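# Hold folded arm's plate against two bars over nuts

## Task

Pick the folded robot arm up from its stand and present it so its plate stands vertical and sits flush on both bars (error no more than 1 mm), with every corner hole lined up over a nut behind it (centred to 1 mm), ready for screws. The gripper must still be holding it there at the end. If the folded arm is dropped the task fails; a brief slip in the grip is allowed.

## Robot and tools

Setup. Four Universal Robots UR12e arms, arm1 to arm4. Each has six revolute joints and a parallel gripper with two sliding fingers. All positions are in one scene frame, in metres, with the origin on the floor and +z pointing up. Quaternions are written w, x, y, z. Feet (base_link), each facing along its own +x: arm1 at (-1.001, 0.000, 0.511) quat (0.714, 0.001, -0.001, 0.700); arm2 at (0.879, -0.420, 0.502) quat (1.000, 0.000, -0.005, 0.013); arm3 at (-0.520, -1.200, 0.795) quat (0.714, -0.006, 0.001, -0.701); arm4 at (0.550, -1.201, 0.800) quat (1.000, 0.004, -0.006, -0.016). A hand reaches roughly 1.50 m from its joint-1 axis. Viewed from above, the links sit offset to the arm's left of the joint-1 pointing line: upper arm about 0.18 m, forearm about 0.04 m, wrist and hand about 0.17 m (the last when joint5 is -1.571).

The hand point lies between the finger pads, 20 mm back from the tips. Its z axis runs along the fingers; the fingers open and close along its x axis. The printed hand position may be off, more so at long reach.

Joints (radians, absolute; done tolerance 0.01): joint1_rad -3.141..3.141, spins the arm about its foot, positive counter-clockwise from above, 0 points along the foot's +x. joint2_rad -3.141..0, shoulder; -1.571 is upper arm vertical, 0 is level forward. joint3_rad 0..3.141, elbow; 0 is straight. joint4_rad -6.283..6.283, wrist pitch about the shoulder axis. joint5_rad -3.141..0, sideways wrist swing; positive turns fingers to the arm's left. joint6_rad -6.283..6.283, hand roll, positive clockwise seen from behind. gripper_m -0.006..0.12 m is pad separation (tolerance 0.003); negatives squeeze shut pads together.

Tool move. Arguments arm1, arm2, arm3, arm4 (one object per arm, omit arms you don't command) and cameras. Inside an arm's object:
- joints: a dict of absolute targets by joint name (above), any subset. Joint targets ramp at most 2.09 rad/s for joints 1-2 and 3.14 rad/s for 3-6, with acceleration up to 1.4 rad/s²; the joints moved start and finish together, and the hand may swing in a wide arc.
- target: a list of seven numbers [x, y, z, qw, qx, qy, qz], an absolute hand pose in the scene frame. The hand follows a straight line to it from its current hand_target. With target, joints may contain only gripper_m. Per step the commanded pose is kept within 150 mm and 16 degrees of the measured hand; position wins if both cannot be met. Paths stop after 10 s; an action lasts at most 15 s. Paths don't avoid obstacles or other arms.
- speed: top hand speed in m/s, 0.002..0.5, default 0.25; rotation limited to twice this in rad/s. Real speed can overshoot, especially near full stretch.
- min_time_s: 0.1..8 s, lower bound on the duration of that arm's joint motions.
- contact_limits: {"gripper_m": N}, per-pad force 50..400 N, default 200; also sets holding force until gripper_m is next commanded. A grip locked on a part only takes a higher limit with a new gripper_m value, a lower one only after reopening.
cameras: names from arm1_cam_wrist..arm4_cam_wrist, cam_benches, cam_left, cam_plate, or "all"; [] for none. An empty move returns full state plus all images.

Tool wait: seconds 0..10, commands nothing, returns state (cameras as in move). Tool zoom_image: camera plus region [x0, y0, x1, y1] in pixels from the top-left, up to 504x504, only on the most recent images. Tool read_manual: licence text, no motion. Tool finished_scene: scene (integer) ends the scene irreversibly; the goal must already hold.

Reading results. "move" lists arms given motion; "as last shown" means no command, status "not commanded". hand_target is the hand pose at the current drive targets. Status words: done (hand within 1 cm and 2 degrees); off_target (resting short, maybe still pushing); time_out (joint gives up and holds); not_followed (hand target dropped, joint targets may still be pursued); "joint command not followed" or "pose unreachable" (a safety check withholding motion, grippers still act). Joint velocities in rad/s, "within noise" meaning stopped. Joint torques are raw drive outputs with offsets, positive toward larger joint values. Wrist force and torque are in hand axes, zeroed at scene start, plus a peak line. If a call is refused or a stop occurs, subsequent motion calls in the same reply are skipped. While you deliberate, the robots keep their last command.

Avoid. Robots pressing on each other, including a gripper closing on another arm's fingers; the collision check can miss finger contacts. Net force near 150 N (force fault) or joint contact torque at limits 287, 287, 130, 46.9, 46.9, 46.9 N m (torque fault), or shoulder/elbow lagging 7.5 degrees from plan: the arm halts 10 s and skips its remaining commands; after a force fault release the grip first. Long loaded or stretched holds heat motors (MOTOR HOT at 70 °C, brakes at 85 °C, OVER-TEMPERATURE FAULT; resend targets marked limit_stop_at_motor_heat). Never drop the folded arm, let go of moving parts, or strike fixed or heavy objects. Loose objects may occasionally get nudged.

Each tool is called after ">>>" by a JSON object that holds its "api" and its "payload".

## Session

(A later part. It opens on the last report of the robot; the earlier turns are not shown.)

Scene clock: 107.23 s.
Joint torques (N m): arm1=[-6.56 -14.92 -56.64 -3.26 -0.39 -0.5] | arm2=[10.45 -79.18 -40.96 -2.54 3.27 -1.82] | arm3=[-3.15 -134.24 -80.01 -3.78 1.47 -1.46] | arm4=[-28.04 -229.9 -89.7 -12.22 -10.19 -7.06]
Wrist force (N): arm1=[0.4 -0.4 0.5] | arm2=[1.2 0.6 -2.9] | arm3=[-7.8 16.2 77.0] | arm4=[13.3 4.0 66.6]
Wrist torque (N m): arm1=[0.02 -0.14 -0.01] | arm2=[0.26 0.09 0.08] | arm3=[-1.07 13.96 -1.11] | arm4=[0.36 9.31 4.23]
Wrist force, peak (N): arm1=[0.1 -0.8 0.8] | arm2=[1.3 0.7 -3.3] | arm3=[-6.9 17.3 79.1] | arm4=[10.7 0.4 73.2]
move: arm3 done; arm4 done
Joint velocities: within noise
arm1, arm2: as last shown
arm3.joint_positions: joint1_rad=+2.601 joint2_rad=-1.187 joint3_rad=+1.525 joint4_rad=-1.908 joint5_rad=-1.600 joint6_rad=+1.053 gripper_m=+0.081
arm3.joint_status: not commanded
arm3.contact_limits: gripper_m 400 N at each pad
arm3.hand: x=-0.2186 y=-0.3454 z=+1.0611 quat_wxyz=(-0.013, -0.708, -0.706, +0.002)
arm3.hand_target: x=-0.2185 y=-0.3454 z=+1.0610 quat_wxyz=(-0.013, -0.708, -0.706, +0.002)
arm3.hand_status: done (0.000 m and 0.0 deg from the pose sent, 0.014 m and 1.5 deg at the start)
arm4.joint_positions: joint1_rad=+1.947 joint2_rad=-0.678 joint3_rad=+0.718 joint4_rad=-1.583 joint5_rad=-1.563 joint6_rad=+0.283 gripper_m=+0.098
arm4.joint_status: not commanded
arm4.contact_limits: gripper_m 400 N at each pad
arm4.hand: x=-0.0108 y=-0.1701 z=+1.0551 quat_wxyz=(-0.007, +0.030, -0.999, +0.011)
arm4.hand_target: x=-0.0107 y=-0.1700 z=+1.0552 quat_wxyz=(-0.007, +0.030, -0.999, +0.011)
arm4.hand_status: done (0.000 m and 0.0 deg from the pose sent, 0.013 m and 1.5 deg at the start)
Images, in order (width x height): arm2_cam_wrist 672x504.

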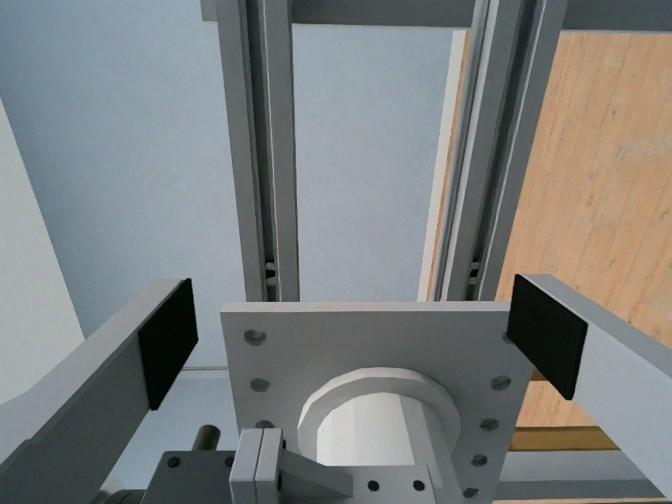

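>>> {"api": "move", "payload": {"arm3": {"target": [-0.2185, -0.3004, 1.0612, 0.0129, 0.7085, 0.7057, -0.0025], "speed": 0.03}, "arm4": {"target": [-0.0107, -0.125, 1.0554, 0.0070, -0.0302, 0.9995, -0.0111], "speed": 0.03}, "cameras": ["arm2_cam_wrist", "cam_left", "cam_plate"]}}

>>> {"api": "zoom_image", "payload": {"camera": "arm2_cam_wrist", "region": [230, 250, 310, 310]}}

>>> {"api": "zoom_image", "payload": {"camera": "arm2_cam_wrist", "region": [230, 310, 310, 370]}}

>>> {"api": "zoom_image", "payload": {"camera": "arm2_cam_wrist", "region": [430, 270, 550, 360]}}

>>> {"api": "zoom_image", "payload": {"camera": "arm2_cam_wrist", "region": [410, 360, 530, 450]}}

Scene clock: 110.87 s.
Joint torques (N m): arm1=[-7.19 -15.29 -56.92 -3.36 -0.66 -0.49] | arm2=[9.48 -78.25 -41.45 -3.15 3.61 -1.96] | arm3=[3.91 -159.7 -77.19 -1.54 0.05 -1.01] | arm4=[-4.26 -243.18 -97.9 -12.79 -14.5 -3.44]
Wrist force (N): arm1=[0.0 -0.6 0.4] | arm2=[1.4 0.5 -2.7] | arm3=[-4.5 21.5 75.3] | arm4=[18.1 0.8 68.3]
Wrist torque (N m): arm1=[-0.01 -0.07 -0.01] | arm2=[0.23 0.06 0.08] | arm3=[-1.18 14.22 -0.96] | arm4=[0.32 9.16 4.64]
Wrist force, peak (N): arm1=[0.3 -1.3 0.2] | arm2=[1.7 0.6 -3.2] | arm3=[-6.9 22.4 75.9] | arm4=[19.6 2.9 69.3]
move: arm3 done; arm4 done
Joint velocities: within noise
arm1, arm2: as last shown
arm3.joint_positions: joint1_rad=+2.626 joint2_rad=-1.119 joint3_rad=+1.425 joint4_rad=-1.875 joint5_rad=-1.600 joint6_rad=+1.077 gripper_m=+0.081
arm3.joint_status: not commanded
arm3.contact_limits: gripper_m 400 N at each pad
arm3.hand: x=-0.2186 y=-0.3004 z=+1.0612 quat_wxyz=(-0.013, -0.708, -0.706, +0.003)
arm3.hand_target: x=-0.2185 y=-0.3004 z=+1.0612 quat_wxyz=(-0.013, -0.708, -0.706, +0.003)
arm3.hand_status: done (0.000 m and 0.0 deg from the pose sent, 0.045 m and 0.0 deg at the start)
arm4.joint_positions: joint1_rad=+1.935 joint2_rad=-0.563 joint3_rad=+0.503 joint4_rad=-1.483 joint5_rad=-1.563 joint6_rad=+0.271 gripper_m=+0.098
arm4.joint_status: not commanded
arm4.contact_limits: gripper_m 400 N at each pad
arm4.hand: x=-0.0106 y=-0.1250 z=+1.0553 quat_wxyz=(-0.007, +0.030, -0.999, +0.011)
arm4.hand_target: x=-0.0107 y=-0.1250 z=+1.0554 quat_wxyz=(-0.007, +0.030, -0.999, +0.011)
arm4.hand_status: done (0.000 m and 0.0 deg from the pose sent, 0.045 m and 0.0 deg at the start)
Images, in order (width x height): arm2_cam_wrist 672x504, cam_left 672x504, cam_plate 672x504.

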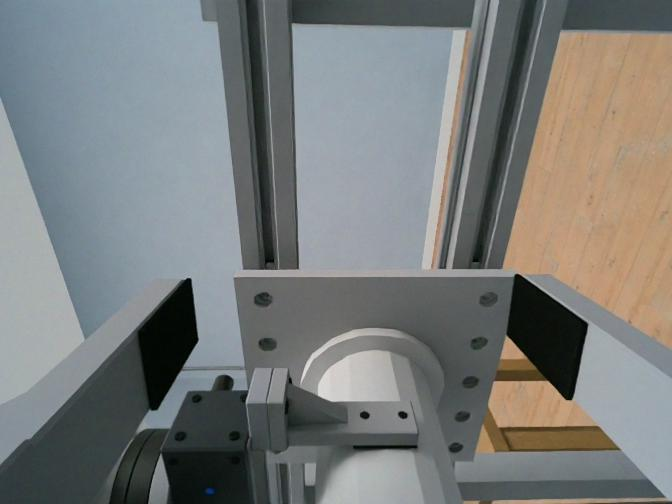

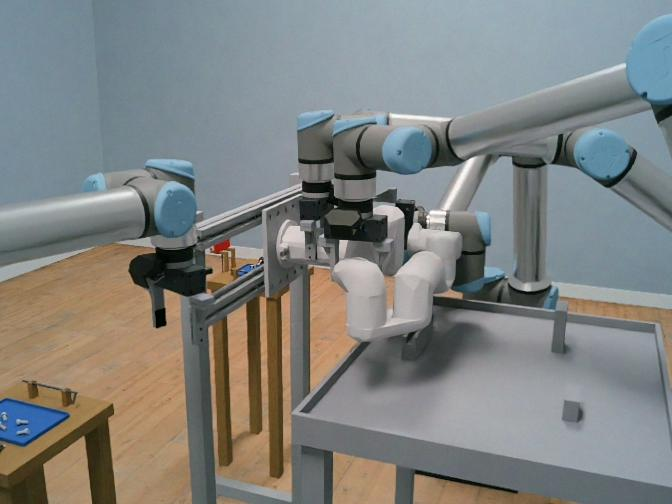

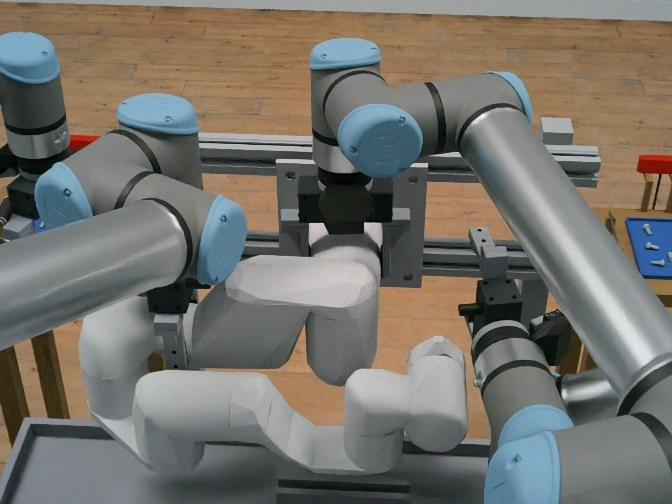

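Scaled by 6.300 from the camera's image (finer frame: 960x720).

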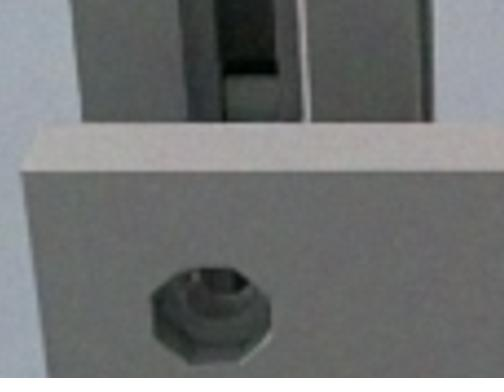

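Scaled by 6.300 from the camera's image (finer frame: 960x720).

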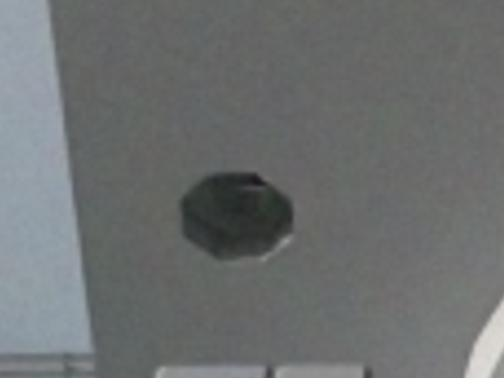

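Scaled by 4.200 from the camera's image (finer frame: 960x720).

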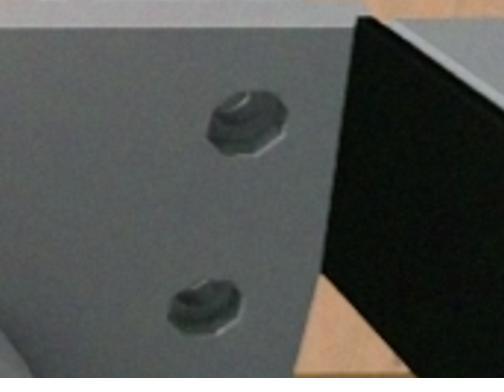

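Scaled by 4.200 from the camera's image (finer frame: 960x720).

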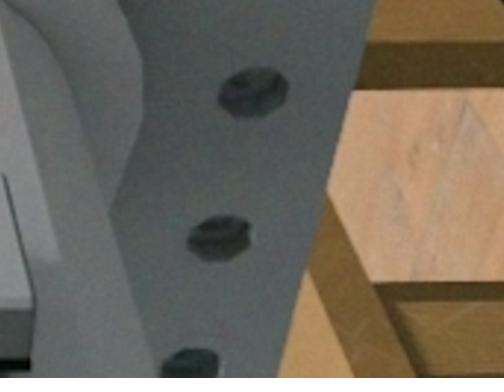

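>>> {"api": "zoom_image", "payload": {"camera": "cam_plate", "region": [265, 145, 345, 205]}}

>>> {"api": "zoom_image", "payload": {"camera": "cam_plate", "region": [370, 145, 450, 205]}}

>>> {"api": "zoom_image", "payload": {"camera": "cam_plate", "region": [370, 240, 450, 300]}}

Scaled by 6.300 from the camera's image (finer frame: 960x720).

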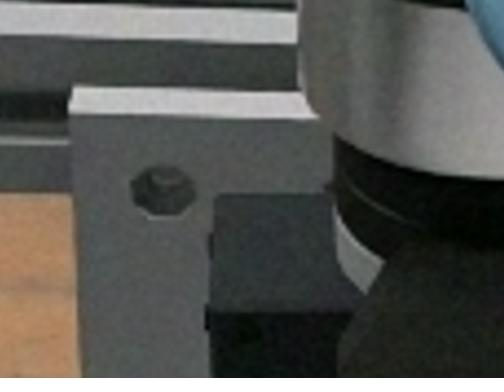

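Scaled by 6.300 from the camera's image (finer frame: 960x720).

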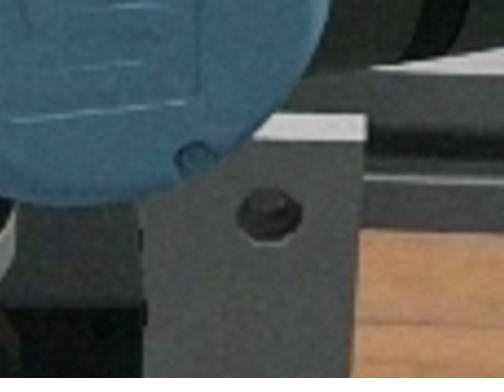

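Scaled by 6.300 from the camera's image (finer frame: 960x720).

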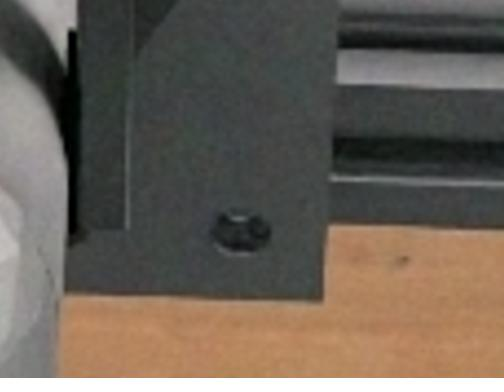

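>>> {"api": "move", "payload": {"arm3": {"target": [-0.2185, -0.3004, 1.0162, 0.0129, 0.7085, 0.7057, -0.0025], "speed": 0.05}, "arm4": {"target": [-0.0107, -0.125, 1.0104, 0.0070, -0.0302, 0.9995, -0.0111], "speed": 0.05}, "cameras": ["arm2_cam_wrist", "cam_plate"]}}

>>> {"api": "zoom_image", "payload": {"camera": "cam_plate", "region": [265, 145, 345, 205]}}

>>> {"api": "zoom_image", "payload": {"camera": "cam_plate", "region": [375, 145, 455, 205]}}

>>> {"api": "zoom_image", "payload": {"camera": "cam_plate", "region": [370, 270, 450, 330]}}

Scene clock: 119.80 s.
Joint torques (N m): arm1=[-6.68 -13.62 -57.24 -3.36 -0.54 -0.72] | arm2=[9.92 -78.56 -41.73 -2.93 3.31 -1.89] | arm3=[6.99 -161.86 -89.26 4.32 -1.27 -0.4] | arm4=[-4.48 -230.43 -101.73 -5.19 -11.69 -2.57]
Wrist force (N): arm1=[-0.1 -0.5 0.3] | arm2=[1.2 0.5 -3.0] | arm3=[-8.1 16.7 73.5] | arm4=[13.2 4.2 69.7]
Wrist torque (N m): arm1=[0.00 -0.05 -0.02] | arm2=[0.23 0.09 0.08] | arm3=[-1.14 14.47 -1.09] | arm4=[0.35 8.81 4.41]
Wrist force, peak (N): arm1=[0.0 -1.0 0.6] | arm2=[1.3 0.6 -3.4] | arm3=[-6.2 19.0 81.3] | arm4=[17.2 1.4 76.9]
move: arm3 done; arm4 done
Joint velocities: within noise
arm1, arm2: as last shown
arm3.joint_positions: joint1_rad=+2.625 joint2_rad=-1.094 joint3_rad=+1.471 joint4_rad=-1.946 joint5_rad=-1.600 joint6_rad=+1.077 gripper_m=+0.081
arm3.joint_status: not commanded
arm3.contact_limits: gripper_m 400 N at each pad
arm3.hand: x=-0.2185 y=-0.3004 z=+1.0161 quat_wxyz=(-0.013, -0.708, -0.706, +0.003)
arm3.hand_target: x=-0.2185 y=-0.3004 z=+1.0162 quat_wxyz=(-0.013, -0.708, -0.706, +0.002)
arm3.hand_status: done (0.000 m and 0.0 deg from the pose sent, 0.045 m and 0.0 deg at the start)
arm4.joint_positions: joint1_rad=+1.935 joint2_rad=-0.566 joint3_rad=+0.587 joint4_rad=-1.564 joint5_rad=-1.563 joint6_rad=+0.271 gripper_m=+0.098
arm4.joint_status: not commanded
arm4.contact_limits: gripper_m 400 N at each pad
arm4.hand: x=-0.0107 y=-0.1250 z=+1.0104 quat_wxyz=(-0.007, +0.030, -0.999, +0.011)
arm4.hand_target: x=-0.0107 y=-0.1250 z=+1.0104 quat_wxyz=(-0.007, +0.030, -0.999, +0.011)
arm4.hand_status: done (0.000 m and 0.0 deg from the pose sent, 0.045 m and 0.0 deg at the start)
Images, in order (width x height): arm2_cam_wrist 672x504, cam_plate 672x504.

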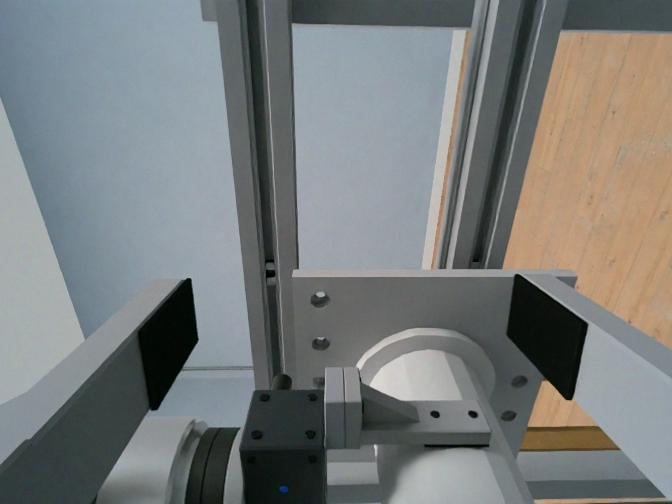

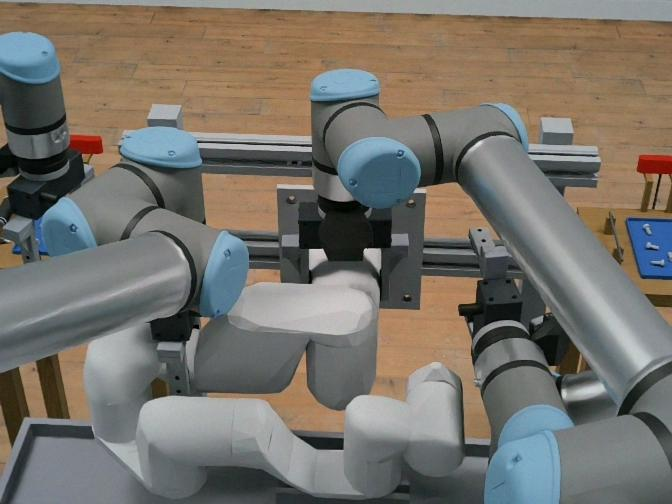

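Scaled by 6.300 from the camera's image (finer frame: 960x720).

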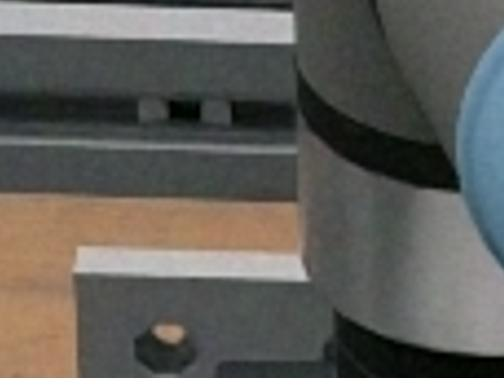

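Scaled by 6.300 from the camera's image (finer frame: 960x720).

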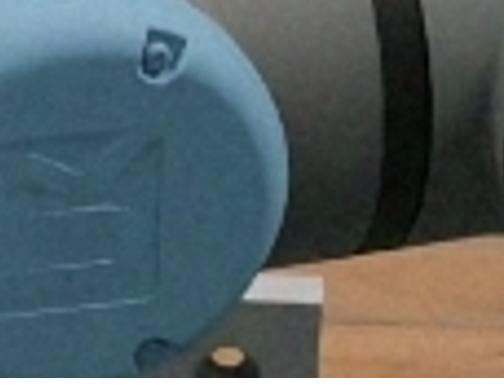

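Scaled by 6.300 from the camera's image (finer frame: 960x720).

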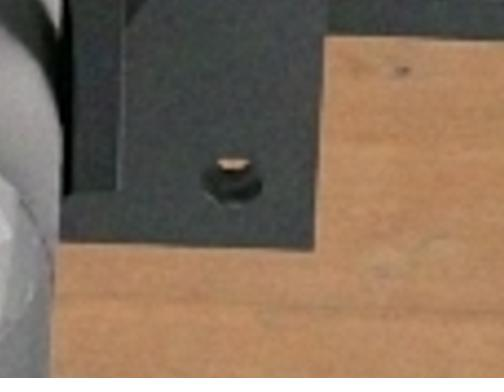

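>>> {"api": "move", "payload": {"arm3": {"target": [-0.2185, -0.3454, 1.0612, 0.0129, 0.7085, 0.7057, -0.0025], "speed": 0.05}, "arm4": {"target": [-0.0107, -0.17, 1.0554, 0.0070, -0.0302, 0.9995, -0.0111], "speed": 0.05}, "cameras": ["arm2_cam_wrist", "cam_plate"]}}

>>> {"api": "zoom_image", "payload": {"camera": "cam_plate", "region": [265, 155, 345, 215]}}

>>> {"api": "zoom_image", "payload": {"camera": "cam_plate", "region": [370, 155, 450, 215]}}

>>> {"api": "zoom_image", "payload": {"camera": "cam_plate", "region": [370, 255, 450, 315]}}

>>> {"api": "zoom_image", "payload": {"camera": "arm2_cam_wrist", "region": [230, 320, 310, 380]}}

>>> {"api": "zoom_image", "payload": {"camera": "arm2_cam_wrist", "region": [230, 360, 310, 420]}}

>>> {"api": "zoom_image", "payload": {"camera": "arm2_cam_wrist", "region": [440, 360, 540, 435]}}

>>> {"api": "zoom_image", "payload": {"camera": "arm2_cam_wrist", "region": [430, 429, 530, 504]}}

Scene clock: 122.73 s.
Joint torques (N m): arm1=[-4.56 -13.11 -56.82 -3.38 -0.25 -0.88] | arm2=[9.77 -81.31 -40.54 -2.63 3.62 -2.34] | arm3=[23.13 -129.59 -93.59 -3.92 -4.15 2.99] | arm4=[-25.39 -211.42 -106.53 -9.59 -9.91 -5.83]
Wrist force (N): arm1=[0.3 -0.6 0.2] | arm2=[1.3 0.5 -2.9] | arm3=[-8.1 12.3 74.6] | arm4=[9.5 4.3 69.6]
Wrist torque (N m): arm1=[0.00 -0.11 -0.01] | arm2=[0.24 0.08 0.08] | arm3=[-1.14 14.29 -1.17] | arm4=[0.27 8.77 3.89]
Wrist force, peak (N): arm1=[-0.1 -1.0 0.6] | arm2=[1.4 0.8 -3.1] | arm3=[-3.4 21.5 82.8] | arm4=[18.6 7.1 70.0]
move: arm3 done; arm4 done
Joint velocities: within noise
arm1.joint_positions: joint1_rad=-1.900 joint2_rad=-1.900 joint3_rad=+1.900 joint4_rad=-1.571 joint5_rad=-1.571 joint6_rad=+0.000 gripper_m=+0.120
arm1.joint_status: not commanded
arm1.hand: x=-0.4777 y=-0.0071 z=+0.9879 quat_wxyz=(+0.001, -0.819, -0.573, -0.001)
arm1.hand_target: x=-0.4777 y=-0.0071 z=+0.9879 quat_wxyz=(+0.001, -0.819, -0.573, -0.001)
arm1.hand_status: not commanded
arm2: as last shown
arm3.joint_positions: joint1_rad=+2.601 joint2_rad=-1.187 joint3_rad=+1.525 joint4_rad=-1.908 joint5_rad=-1.600 joint6_rad=+1.053 gripper_m=+0.081
arm3.joint_status: not commanded
arm3.contact_limits: gripper_m 400 N at each pad
arm3.hand: x=-0.2185 y=-0.3455 z=+1.0612 quat_wxyz=(-0.013, -0.708, -0.706, +0.003)
arm3.hand_target: x=-0.2185 y=-0.3454 z=+1.0612 quat_wxyz=(-0.013, -0.708, -0.706, +0.002)
arm3.hand_status: done (0.000 m and 0.0 deg from the pose sent, 0.064 m and 0.0 deg at the start)
arm4.joint_positions: joint1_rad=+1.947 joint2_rad=-0.678 joint3_rad=+0.717 joint4_rad=-1.583 joint5_rad=-1.563 joint6_rad=+0.283 gripper_m=+0.098
arm4.joint_status: not commanded
arm4.contact_limits: gripper_m 400 N at each pad
arm4.hand: x=-0.0108 y=-0.1701 z=+1.0554 quat_wxyz=(-0.007, +0.030, -0.999, +0.011)
arm4.hand_target: x=-0.0107 y=-0.1700 z=+1.0554 quat_wxyz=(-0.007, +0.030, -0.999, +0.011)
arm4.hand_status: done (0.000 m and 0.0 deg from the pose sent, 0.064 m and 0.0 deg at the start)
Images, in order (width x height): arm2_cam_wrist 672x504, cam_plate 672x504.

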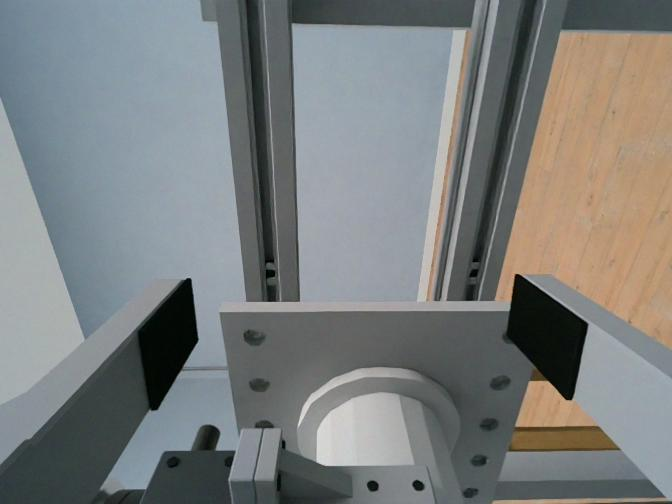

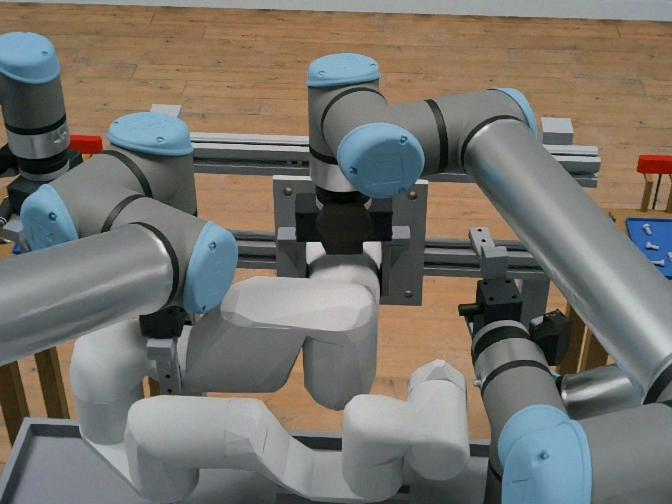

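Scaled by 6.300 from the camera's image (finer frame: 960x720).

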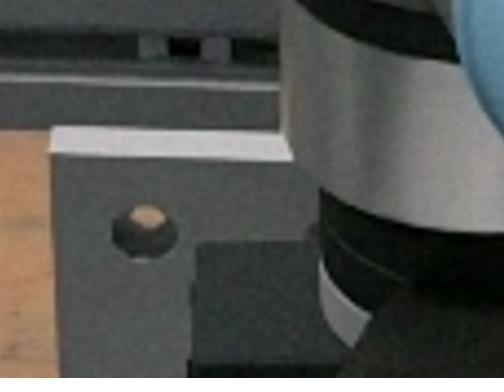

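Scaled by 6.300 from the camera's image (finer frame: 960x720).

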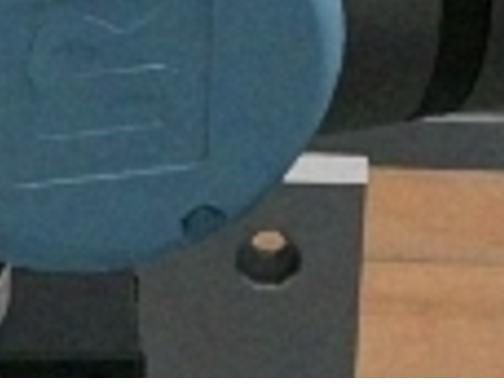

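Scaled by 6.300 from the camera's image (finer frame: 960x720).

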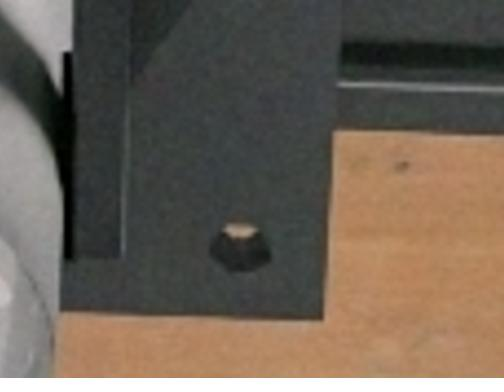

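Scaled by 6.300 from the camera's image (finer frame: 960x720).

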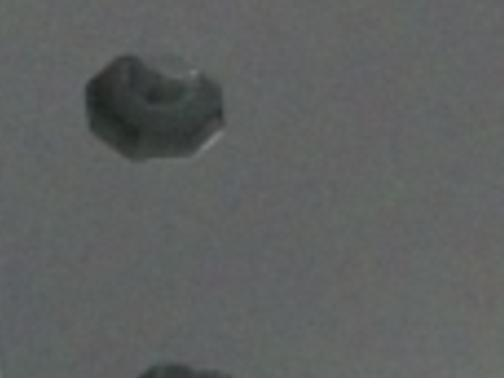

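Scaled by 6.300 from the camera's image (finer frame: 960x720).

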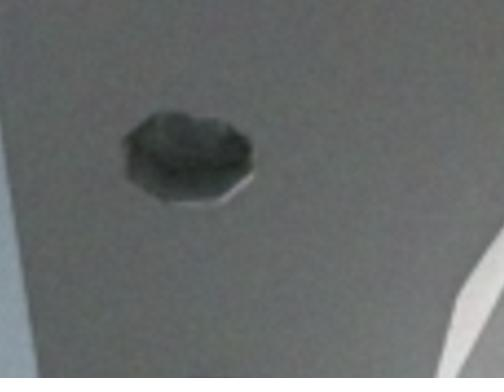

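Scaled by 5.040 from the camera's image (finer frame: 960x720).

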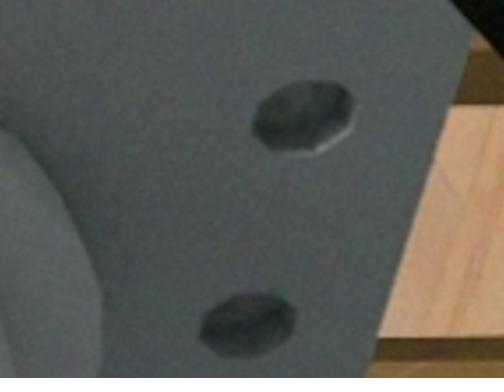

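Scaled by 5.040 from the camera's image (finer frame: 960x720).

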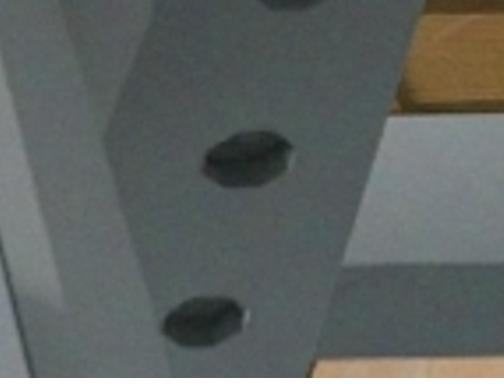

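>>> {"api": "move", "payload": {"arm3": {"target": [-0.2169, -0.2835, 1.0610, 0.0129, 0.7085, 0.7057, -0.0025], "speed": 0.03}, "arm4": {"target": [-0.0091, -0.108, 1.0552, 0.0070, -0.0302, 0.9995, -0.0111], "speed": 0.03}, "cameras": ["arm2_cam_wrist", "cam_plate", "cam_left"]}}

>>> {"api": "zoom_image", "payload": {"camera": "cam_plate", "region": [265, 145, 345, 205]}}

>>> {"api": "zoom_image", "payload": {"camera": "arm2_cam_wrist", "region": [230, 250, 310, 310]}}

>>> {"api": "zoom_image", "payload": {"camera": "arm2_cam_wrist", "region": [440, 250, 520, 310]}}

>>> {"api": "zoom_image", "payload": {"camera": "arm2_cam_wrist", "region": [420, 300, 520, 375]}}

Scene clock: 127.73 s.
Joint torques (N m): arm1=[-5.05 -15.3 -57.68 -3.38 -0.57 -0.66] | arm2=[8.98 -79.3 -41.34 -2.4 3.4 -2.11] | arm3=[1.88 -160.69 -75.87 -1.26 0.95 -0.89] | arm4=[-9.47 -244 -98.48 -13.31 -14.99 -3.23]
Wrist force (N): arm1=[0.1 -0.4 0.1] | arm2=[1.2 0.5 -2.7] | arm3=[-1.5 22.2 75.1] | arm4=[18.9 -1.9 68.4]
Wrist torque (N m): arm1=[0.02 -0.08 -0.02] | arm2=[0.23 0.10 0.08] | arm3=[-1.13 14.23 -1.26] | arm4=[0.32 9.12 4.37]
Wrist force, peak (N): arm1=[0.5 -0.8 0.7] | arm2=[1.4 0.3 -3.3] | arm3=[-1.5 23.6 76.1] | arm4=[20.4 0.0 69.3]
move: arm3 done; arm4 done
Joint velocities: within noise
arm1: as last shown
arm2.joint_positions: joint1_rad=+2.922 joint2_rad=-1.329 joint3_rad=+1.898 joint4_rad=-3.711 joint5_rad=-2.773 joint6_rad=-1.571 gripper_m=+0.120
arm2.joint_status: not commanded
arm2.hand: x=+0.1737 y=-0.1908 z=+1.0826 quat_wxyz=(-0.457, +0.544, -0.452, -0.539)
arm2.hand_target: x=+0.1737 y=-0.1908 z=+1.0826 quat_wxyz=(-0.457, +0.544, -0.452, -0.539)
arm2.hand_status: not commanded
arm3.joint_positions: joint1_rad=+2.633 joint2_rad=-1.093 joint3_rad=+1.385 joint4_rad=-1.862 joint5_rad=-1.600 joint6_rad=+1.084 gripper_m=+0.081
arm3.joint_status: not commanded
arm3.contact_limits: gripper_m 400 N at each pad
arm3.hand: x=-0.2170 y=-0.2835 z=+1.0610 quat_wxyz=(-0.013, -0.708, -0.706, +0.003)
arm3.hand_target: x=-0.2169 y=-0.2835 z=+1.0610 quat_wxyz=(-0.013, -0.708, -0.706, +0.003)
arm3.hand_status: done (0.000 m and 0.0 deg from the pose sent, 0.062 m and 0.0 deg at the start)
arm4.joint_positions: joint1_rad=+1.929 joint2_rad=-0.509 joint3_rad=+0.399 joint4_rad=-1.433 joint5_rad=-1.563 joint6_rad=+0.265 gripper_m=+0.098
arm4.joint_status: not commanded
arm4.contact_limits: gripper_m 400 N at each pad
arm4.hand: x=-0.0090 y=-0.1080 z=+1.0551 quat_wxyz=(-0.007, +0.030, -0.999, +0.011)
arm4.hand_target: x=-0.0091 y=-0.1080 z=+1.0552 quat_wxyz=(-0.007, +0.030, -0.999, +0.011)
arm4.hand_status: done (0.000 m and 0.0 deg from the pose sent, 0.062 m and 0.0 deg at the start)
pictures: arm2_cam_wrist, cam_left, cam_plate
Images, in order (width x height): arm2_cam_wrist 672x504, cam_left 672x504, cam_plate 672x504.

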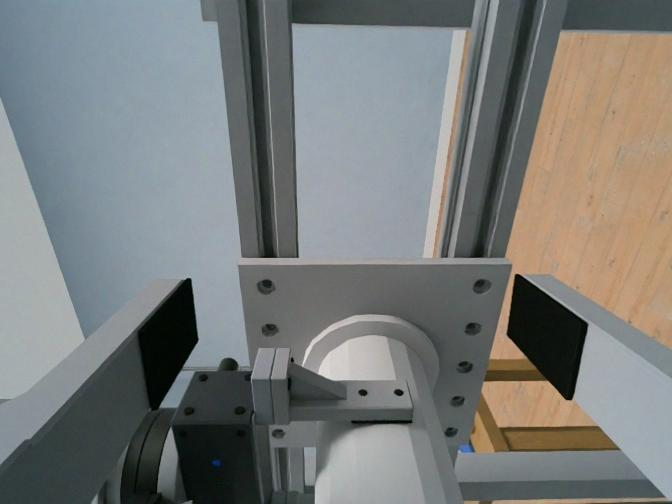

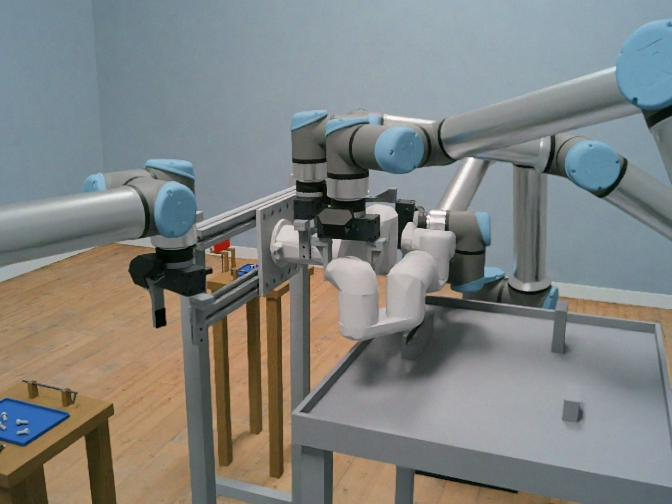

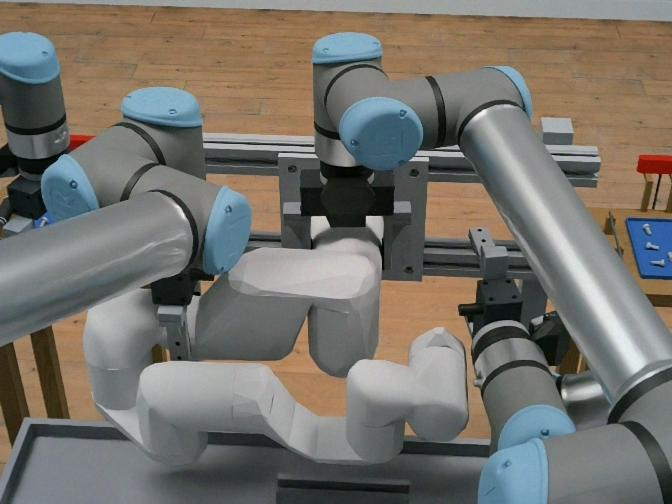

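Scaled by 6.300 from the camera's image (finer frame: 960x720).

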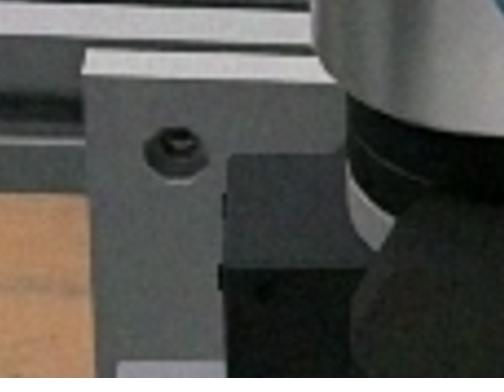

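Scaled by 6.300 from the camera's image (finer frame: 960x720).

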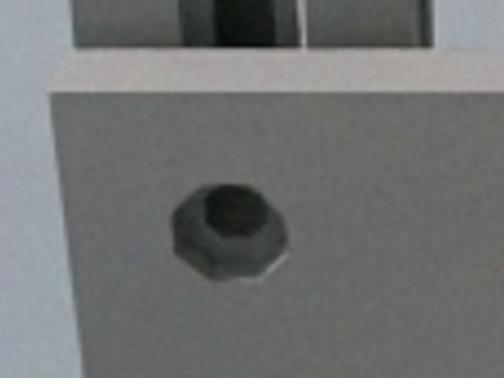

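Scaled by 6.300 from the camera's image (finer frame: 960x720).

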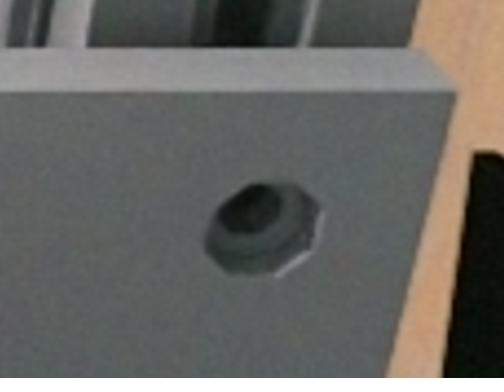

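Scaled by 5.040 from the camera's image (finer frame: 960x720).

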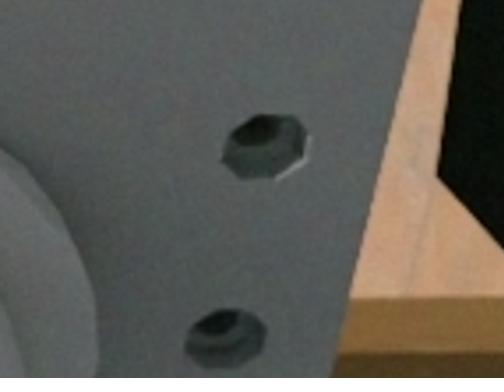

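>>> {"api": "move", "payload": {"arm3": {"target": [-0.2169, -0.2795, 1.0606, 0.0129, 0.7085, 0.7057, -0.0025], "speed": 0.01}, "arm4": {"target": [-0.0091, -0.104, 1.0548, 0.0070, -0.0302, 0.9995, -0.0111], "speed": 0.01}}}

>>> {"api": "move", "payload": {"arm3": {"target": [-0.2169, -0.2785, 1.0606, 0.0129, 0.7085, 0.7057, -0.0025], "speed": 0.005}, "arm4": {"target": [-0.0091, -0.103, 1.0548, 0.0070, -0.0302, 0.9995, -0.0111], "speed": 0.005}}}

Scene clock: 129.30 s.
Joint torques (N m): arm1=[-6.96 -13.91 -57.23 -3.59 -0.66 -1.14] | arm2=[9.53 -78.81 -41.05 -2.74 3.33 -1.74] | arm3=[30.62 -161.97 -111.44 -9.24 -4.24 1.63] | arm4=[-42.19 -241.73 -99.59 -25.51 -14.4 -6.18]
Wrist force (N): arm1=[0.3 -0.6 0.6] | arm2=[1.3 0.4 -3.1] | arm3=[-50.5 7.3 85.0] | arm4=[0.9 -45.9 69.5]
Wrist torque (N m): arm1=[-0.01 -0.12 -0.02] | arm2=[0.22 0.08 0.08] | arm3=[-1.72 21.21 -1.85] | arm4=[-0.17 11.23 3.58]
Wrist force, peak (N): arm1=[-0.1 -1.1 0.5] | arm2=[1.3 0.7 -3.2] | arm3=[-50.6 7.0 85.0] | arm4=[0.9 -45.9 69.5]
move: arm3 done; arm4 done
Joint velocities: within noise
arm1, arm2: as last shown
arm3.joint_positions: joint1_rad=+2.634 joint2_rad=-1.086 joint3_rad=+1.376 joint4_rad=-1.859 joint5_rad=-1.600 joint6_rad=+1.086 gripper_m=+0.081
arm3.joint_status: not commanded
arm3.contact_limits: gripper_m 400 N at each pad
arm3.hand: x=-0.2169 y=-0.2795 z=+1.0605 quat_wxyz=(-0.013, -0.708, -0.706, +0.003)
arm3.hand_target: x=-0.2169 y=-0.2795 z=+1.0606 quat_wxyz=(-0.013, -0.708, -0.706, +0.003)
arm3.hand_status: done (0.000 m and 0.0 deg from the pose sent, 0.004 m and 0.0 deg at the start)
arm4.joint_positions: joint1_rad=+1.928 joint2_rad=-0.493 joint3_rad=+0.370 joint4_rad=-1.419 joint5_rad=-1.563 joint6_rad=+0.264 gripper_m=+0.098
arm4.joint_status: not commanded
arm4.contact_limits: gripper_m 400 N at each pad
arm4.hand: x=-0.0092 y=-0.1040 z=+1.0547 quat_wxyz=(-0.007, +0.030, -0.999, +0.011)
arm4.hand_target: x=-0.0091 y=-0.1040 z=+1.0548 quat_wxyz=(-0.007, +0.030, -0.999, +0.011)
arm4.hand_status: done (0.000 m and 0.0 deg from the pose sent, 0.004 m and 0.0 deg at the start)
pictures: none

Scene clock: 140.17 s.
Joint torques (N m): arm1=[-5.33 -13.55 -57.29 -3.43 -0.99 -0.94] | arm2=[9.49 -75.5 -40.84 -2.36 2.93 -1.49] | arm3=[-15.56 -167.39 -144.55 -22.67 -7.26 0.48] | arm4=[-1.5 -149.94 -57.38 -4.73 -7.64 -0.97]
Wrist force (N): arm1=[0.0 -0.9 0.5] | arm2=[1.2 0.6 -2.6] | arm3=[-94.1 -30.2 98.5] | arm4=[-20.0 -5.2 18.7]
Wrist torque (N m): arm1=[-0.06 -0.08 -0.02] | arm2=[0.25 0.11 0.08] | arm3=[-1.77 22.87 -1.47] | arm4=[-0.42 16.09 3.40]
Wrist force, peak (N): arm1=[0.2 -0.9 0.8] | arm2=[1.2 0.8 -3.4] | arm3=[-92.6 1.5 108.3] | arm4=[-7.0 -97.6 82.6]
move: arm3 done; arm4 limit_stop_at_tool_force
FORCE FAULT: contact force on arm4 reached its limit. The contact can be on any part of arm4, not only on its tool. During the stop arm4's controller moved it back a little. arm4 stopped for 10 seconds, dropped its targets and accepts commands again: back off and push less far. The stop added 9.6 s to the call and to motion_time.
Joint velocities: within noise
arm1, arm2: as last shown
arm3.joint_positions: joint1_rad=+2.635 joint2_rad=-1.085 joint3_rad=+1.374 joint4_rad=-1.858 joint5_rad=-1.600 joint6_rad=+1.087 gripper_m=+0.081
arm3.joint_status: not commanded
arm3.contact_limits: gripper_m 400 N at each pad
arm3.hand: x=-0.2169 y=-0.2785 z=+1.0606 quat_wxyz=(-0.013, -0.708, -0.706, +0.002)
arm3.hand_target: x=-0.2169 y=-0.2785 z=+1.0606 quat_wxyz=(-0.013, -0.708, -0.706, +0.002)
arm3.hand_status: done (0.000 m and 0.0 deg from the pose sent, 0.001 m and 0.0 deg at the start)
arm4.joint_positions: joint1_rad=+1.928 joint2_rad=-0.490 joint3_rad=+0.369 joint4_rad=-1.417 joint5_rad=-1.560 joint6_rad=+0.265 gripper_m=+0.098
arm4.joint_status: not commanded
arm4.contact_limits: gripper_m 400 N at each pad
arm4.hand: x=-0.0102 y=-0.1046 z=+1.0520 quat_wxyz=(-0.006, +0.030, -0.999, +0.013)
arm4.hand_target: x=-0.0100 y=-0.1045 z=+1.0522 quat_wxyz=(-0.006, +0.030, -0.999, +0.013)
arm4.hand_status: limit_stop_at_tool_force (0.003 m and 0.3 deg from the pose sent, 0.001 m and 0.0 deg at the start)
pictures: none

>>> {"api": "move", "payload": {"arm3": {"target": [-0.2169, -0.2800, 1.0600, 0.0129, 0.7085, 0.7057, -0.0025], "speed": 0.004}, "arm4": {"target": [-0.0095, -0.1046, 1.0532, 0.0070, -0.0302, 0.9995, -0.0120], "speed": 0.004}, "cameras": ["arm2_cam_wrist", "cam_plate"]}}

Scene clock: 141.47 s.
Joint torques (N m): arm1=[-5.13 -15.24 -57.19 -3.22 -0.61 -1.5] | arm2=[10.27 -79.23 -40.81 -2.15 3.13 -2.11] | arm3=[-2.42 -183.14 -93.72 -0.5 -5.97 2.78] | arm4=[-0.1 -224.15 -93.02 -11.73 -14.39 -6.69]
Wrist force (N): arm1=[0.0 -0.9 0.3] | arm2=[1.5 0.6 -2.8] | arm3=[-1.3 8.5 92.9] | arm4=[3.3 -10.3 51.4]
Wrist torque (N m): arm1=[-0.06 -0.07 -0.01] | arm2=[0.25 0.05 0.08] | arm3=[-0.73 11.74 -2.80] | arm4=[-0.02 12.64 2.96]
Wrist force, peak (N): arm1=[0.6 -0.9 0.6] | arm2=[1.4 0.7 -3.1] | arm3=[-94.6 -30.6 98.9] | arm4=[2.9 -11.5 51.6]
move: arm3 done; arm4 done
Joint velocities: within noise
arm1, arm2: as last shown
arm3.joint_positions: joint1_rad=+2.634 joint2_rad=-1.087 joint3_rad=+1.378 joint4_rad=-1.861 joint5_rad=-1.600 joint6_rad=+1.086 gripper_m=+0.081
arm3.joint_status: not commanded
arm3.contact_limits: gripper_m 400 N at each pad
arm3.hand: x=-0.2168 y=-0.2800 z=+1.0600 quat_wxyz=(-0.013, -0.708, -0.706, +0.002)
arm3.hand_target: x=-0.2169 y=-0.2800 z=+1.0600 quat_wxyz=(-0.013, -0.708, -0.706, +0.002)
arm3.hand_status: done (0.000 m and 0.0 deg from the pose sent, 0.002 m and 0.0 deg at the start)
arm4.joint_positions: joint1_rad=+1.928 joint2_rad=-0.493 joint3_rad=+0.373 joint4_rad=-1.420 joint5_rad=-1.563 joint6_rad=+0.264 gripper_m=+0.098
arm4.joint_status: not commanded
arm4.contact_limits: gripper_m 400 N at each pad
arm4.hand: x=-0.0095 y=-0.1046 z=+1.0530 quat_wxyz=(-0.007, +0.030, -0.999, +0.012)
arm4.hand_target: x=-0.0095 y=-0.1046 z=+1.0532 quat_wxyz=(-0.007, +0.030, -0.999, +0.012)
arm4.hand_status: done (0.000 m and 0.0 deg from the pose sent, 0.001 m and 0.2 deg at the start)
Images, in order (width x height): arm2_cam_wrist 672x504, cam_plate 672x504.

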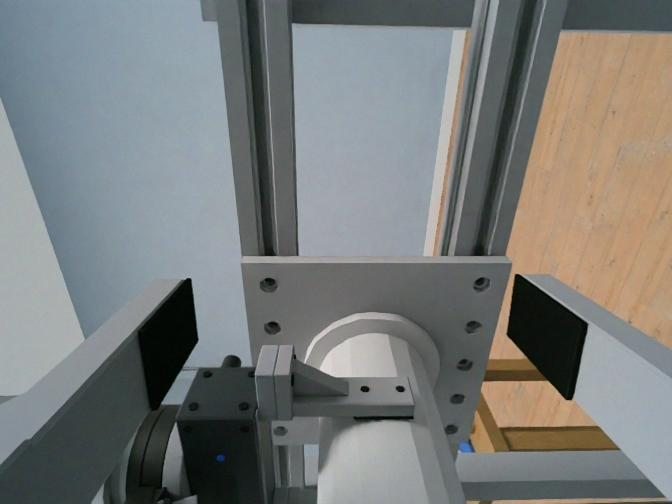

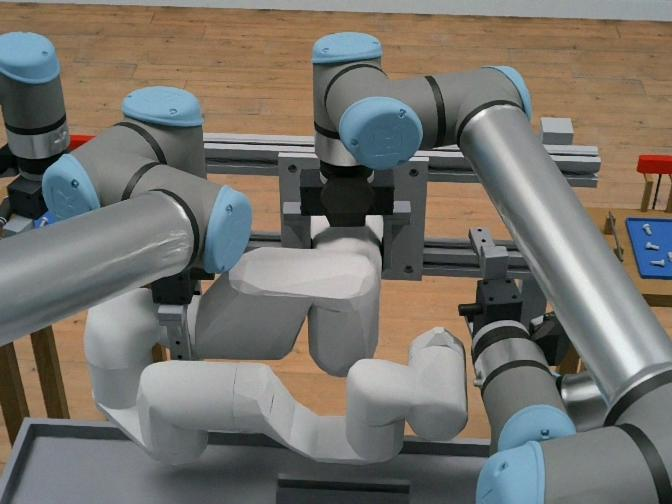

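>>> {"api": "move", "payload": {"arm3": {"target": [-0.2169, -0.2815, 1.0606, 0.0129, 0.7085, 0.7057, -0.0025], "speed": 0.004}, "arm4": {"target": [-0.0091, -0.1060, 1.0548, 0.0070, -0.0302, 0.9995, -0.0111], "speed": 0.004}, "cameras": ["arm2_cam_wrist", "cam_plate"]}}

>>> {"api": "zoom_image", "payload": {"camera": "cam_plate", "region": [265, 145, 345, 205]}}

>>> {"api": "zoom_image", "payload": {"camera": "cam_plate", "region": [375, 245, 455, 305]}}

>>> {"api": "zoom_image", "payload": {"camera": "arm2_cam_wrist", "region": [230, 250, 310, 310]}}

>>> {"api": "zoom_image", "payload": {"camera": "arm2_cam_wrist", "region": [230, 295, 310, 355]}}

>>> {"api": "zoom_image", "payload": {"camera": "arm2_cam_wrist", "region": [440, 250, 520, 310]}}

>>> {"api": "zoom_image", "payload": {"camera": "arm2_cam_wrist", "region": [430, 300, 510, 360]}}

>>> {"api": "zoom_image", "payload": {"camera": "arm2_cam_wrist", "region": [420, 350, 520, 450]}}

Scene clock: 143.07 s.
Joint torques (N m): arm1=[-5.27 -13.16 -56.49 -3.11 -0.89 -1.14] | arm2=[9.27 -78.39 -41.31 -2.32 3.18 -1.3] | arm3=[3.06 -153.1 -84.25 -1.09 -3.15 0.46] | arm4=[-6.36 -217.94 -102.27 -9.73 -16.93 -0.83]
Wrist force (N): arm1=[0.3 -0.5 0.6] | arm2=[1.3 0.6 -2.7] | arm3=[2.5 18.3 80.7] | arm4=[15.5 -6.5 63.3]
Wrist torque (N m): arm1=[0.01 -0.12 -0.01] | arm2=[0.25 0.08 0.08] | arm3=[-0.91 13.18 -2.48] | arm4=[0.03 9.97 4.01]
Wrist force, peak (N): arm1=[0.5 -0.7 1.0] | arm2=[1.2 0.4 -3.3] | arm3=[-1.3 8.7 93.1] | arm4=[15.5 -6.5 63.3]
move: arm3 done; arm4 done
Joint velocities: within noise
arm1, arm2: as last shown
arm3.joint_positions: joint1_rad=+2.633 joint2_rad=-1.090 joint3_rad=+1.381 joint4_rad=-1.861 joint5_rad=-1.600 joint6_rad=+1.085 gripper_m=+0.081
arm3.joint_status: not commanded
arm3.contact_limits: gripper_m 400 N at each pad
arm3.hand: x=-0.2169 y=-0.2815 z=+1.0607 quat_wxyz=(-0.013, -0.708, -0.706, +0.002)
arm3.hand_target: x=-0.2169 y=-0.2815 z=+1.0606 quat_wxyz=(-0.013, -0.708, -0.706, +0.002)
arm3.hand_status: done (0.000 m and 0.0 deg from the pose sent, 0.002 m and 0.0 deg at the start)
arm4.joint_positions: joint1_rad=+1.928 joint2_rad=-0.501 joint3_rad=+0.385 joint4_rad=-1.427 joint5_rad=-1.563 joint6_rad=+0.264 gripper_m=+0.098
arm4.joint_status: not commanded
arm4.contact_limits: gripper_m 400 N at each pad
arm4.hand: x=-0.0091 y=-0.1060 z=+1.0548 quat_wxyz=(-0.007, +0.030, -0.999, +0.011)
arm4.hand_target: x=-0.0091 y=-0.1060 z=+1.0548 quat_wxyz=(-0.007, +0.030, -0.999, +0.011)
arm4.hand_status: done (0.000 m and 0.0 deg from the pose sent, 0.002 m and 0.1 deg at the start)
Images, in order (width x height): arm2_cam_wrist 672x504, cam_plate 672x504.

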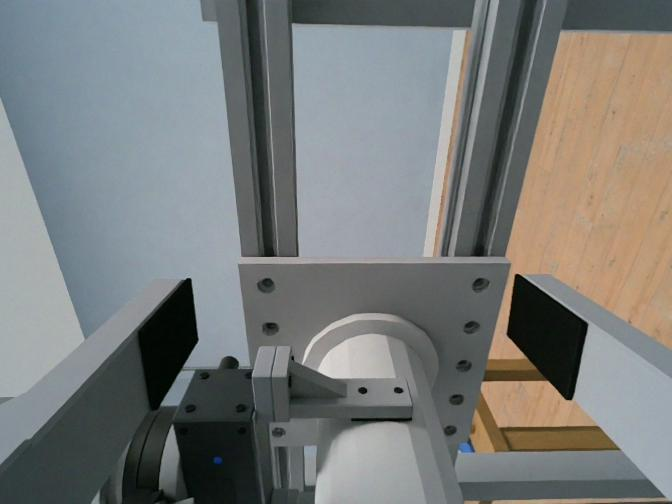

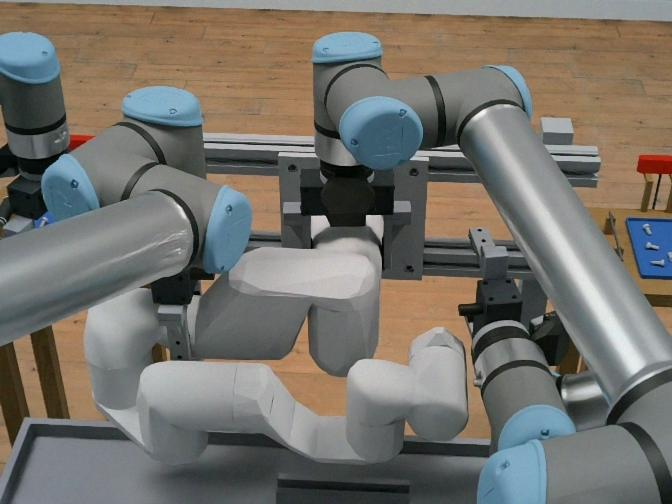

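Scaled by 6.300 from the camera's image (finer frame: 960x720).

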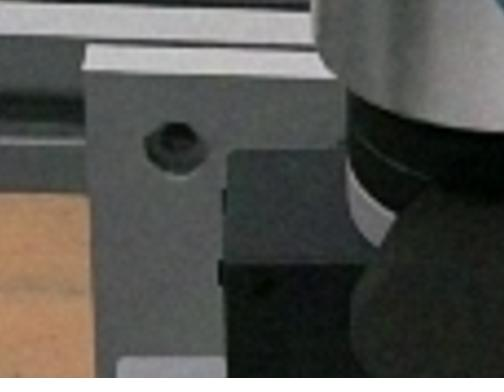

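Scaled by 6.300 from the camera's image (finer frame: 960x720).

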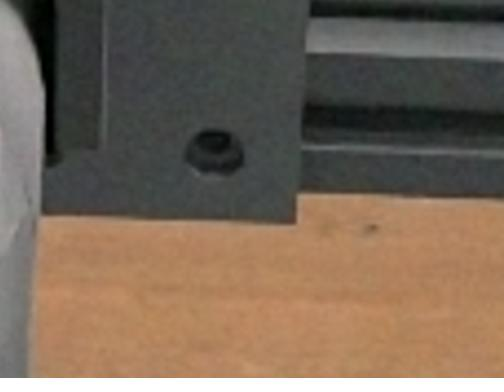

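Scaled by 6.300 from the camera's image (finer frame: 960x720).

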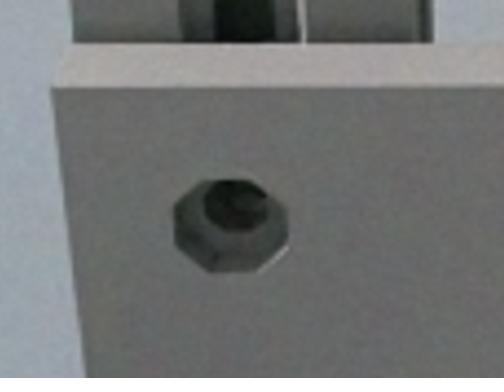

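Scaled by 6.300 from the camera's image (finer frame: 960x720).

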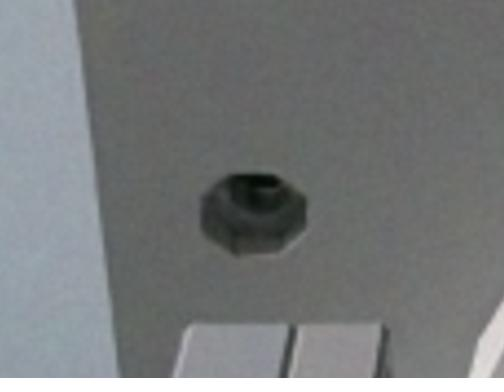

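Scaled by 6.300 from the camera's image (finer frame: 960x720).

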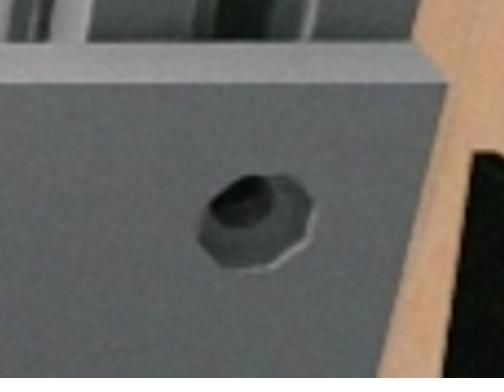

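Scaled by 6.300 from the camera's image (finer frame: 960x720).

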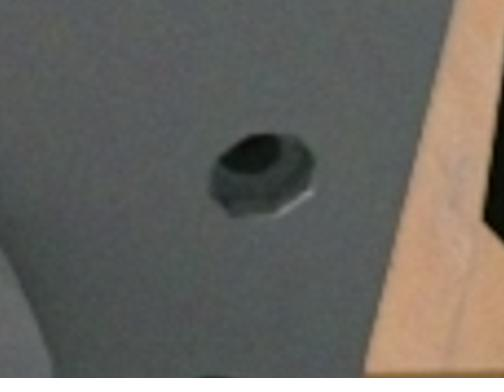

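Scaled by 5.040 from the camera's image (finer frame: 960x720).

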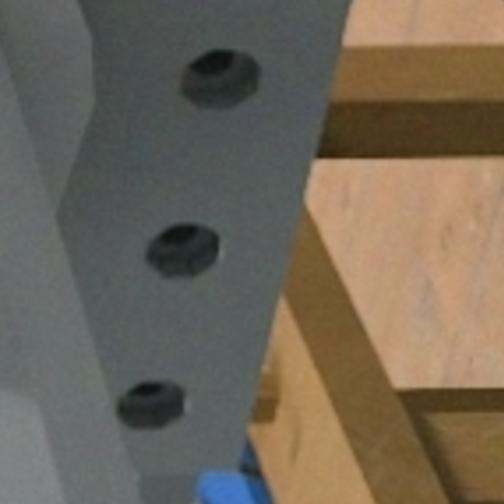

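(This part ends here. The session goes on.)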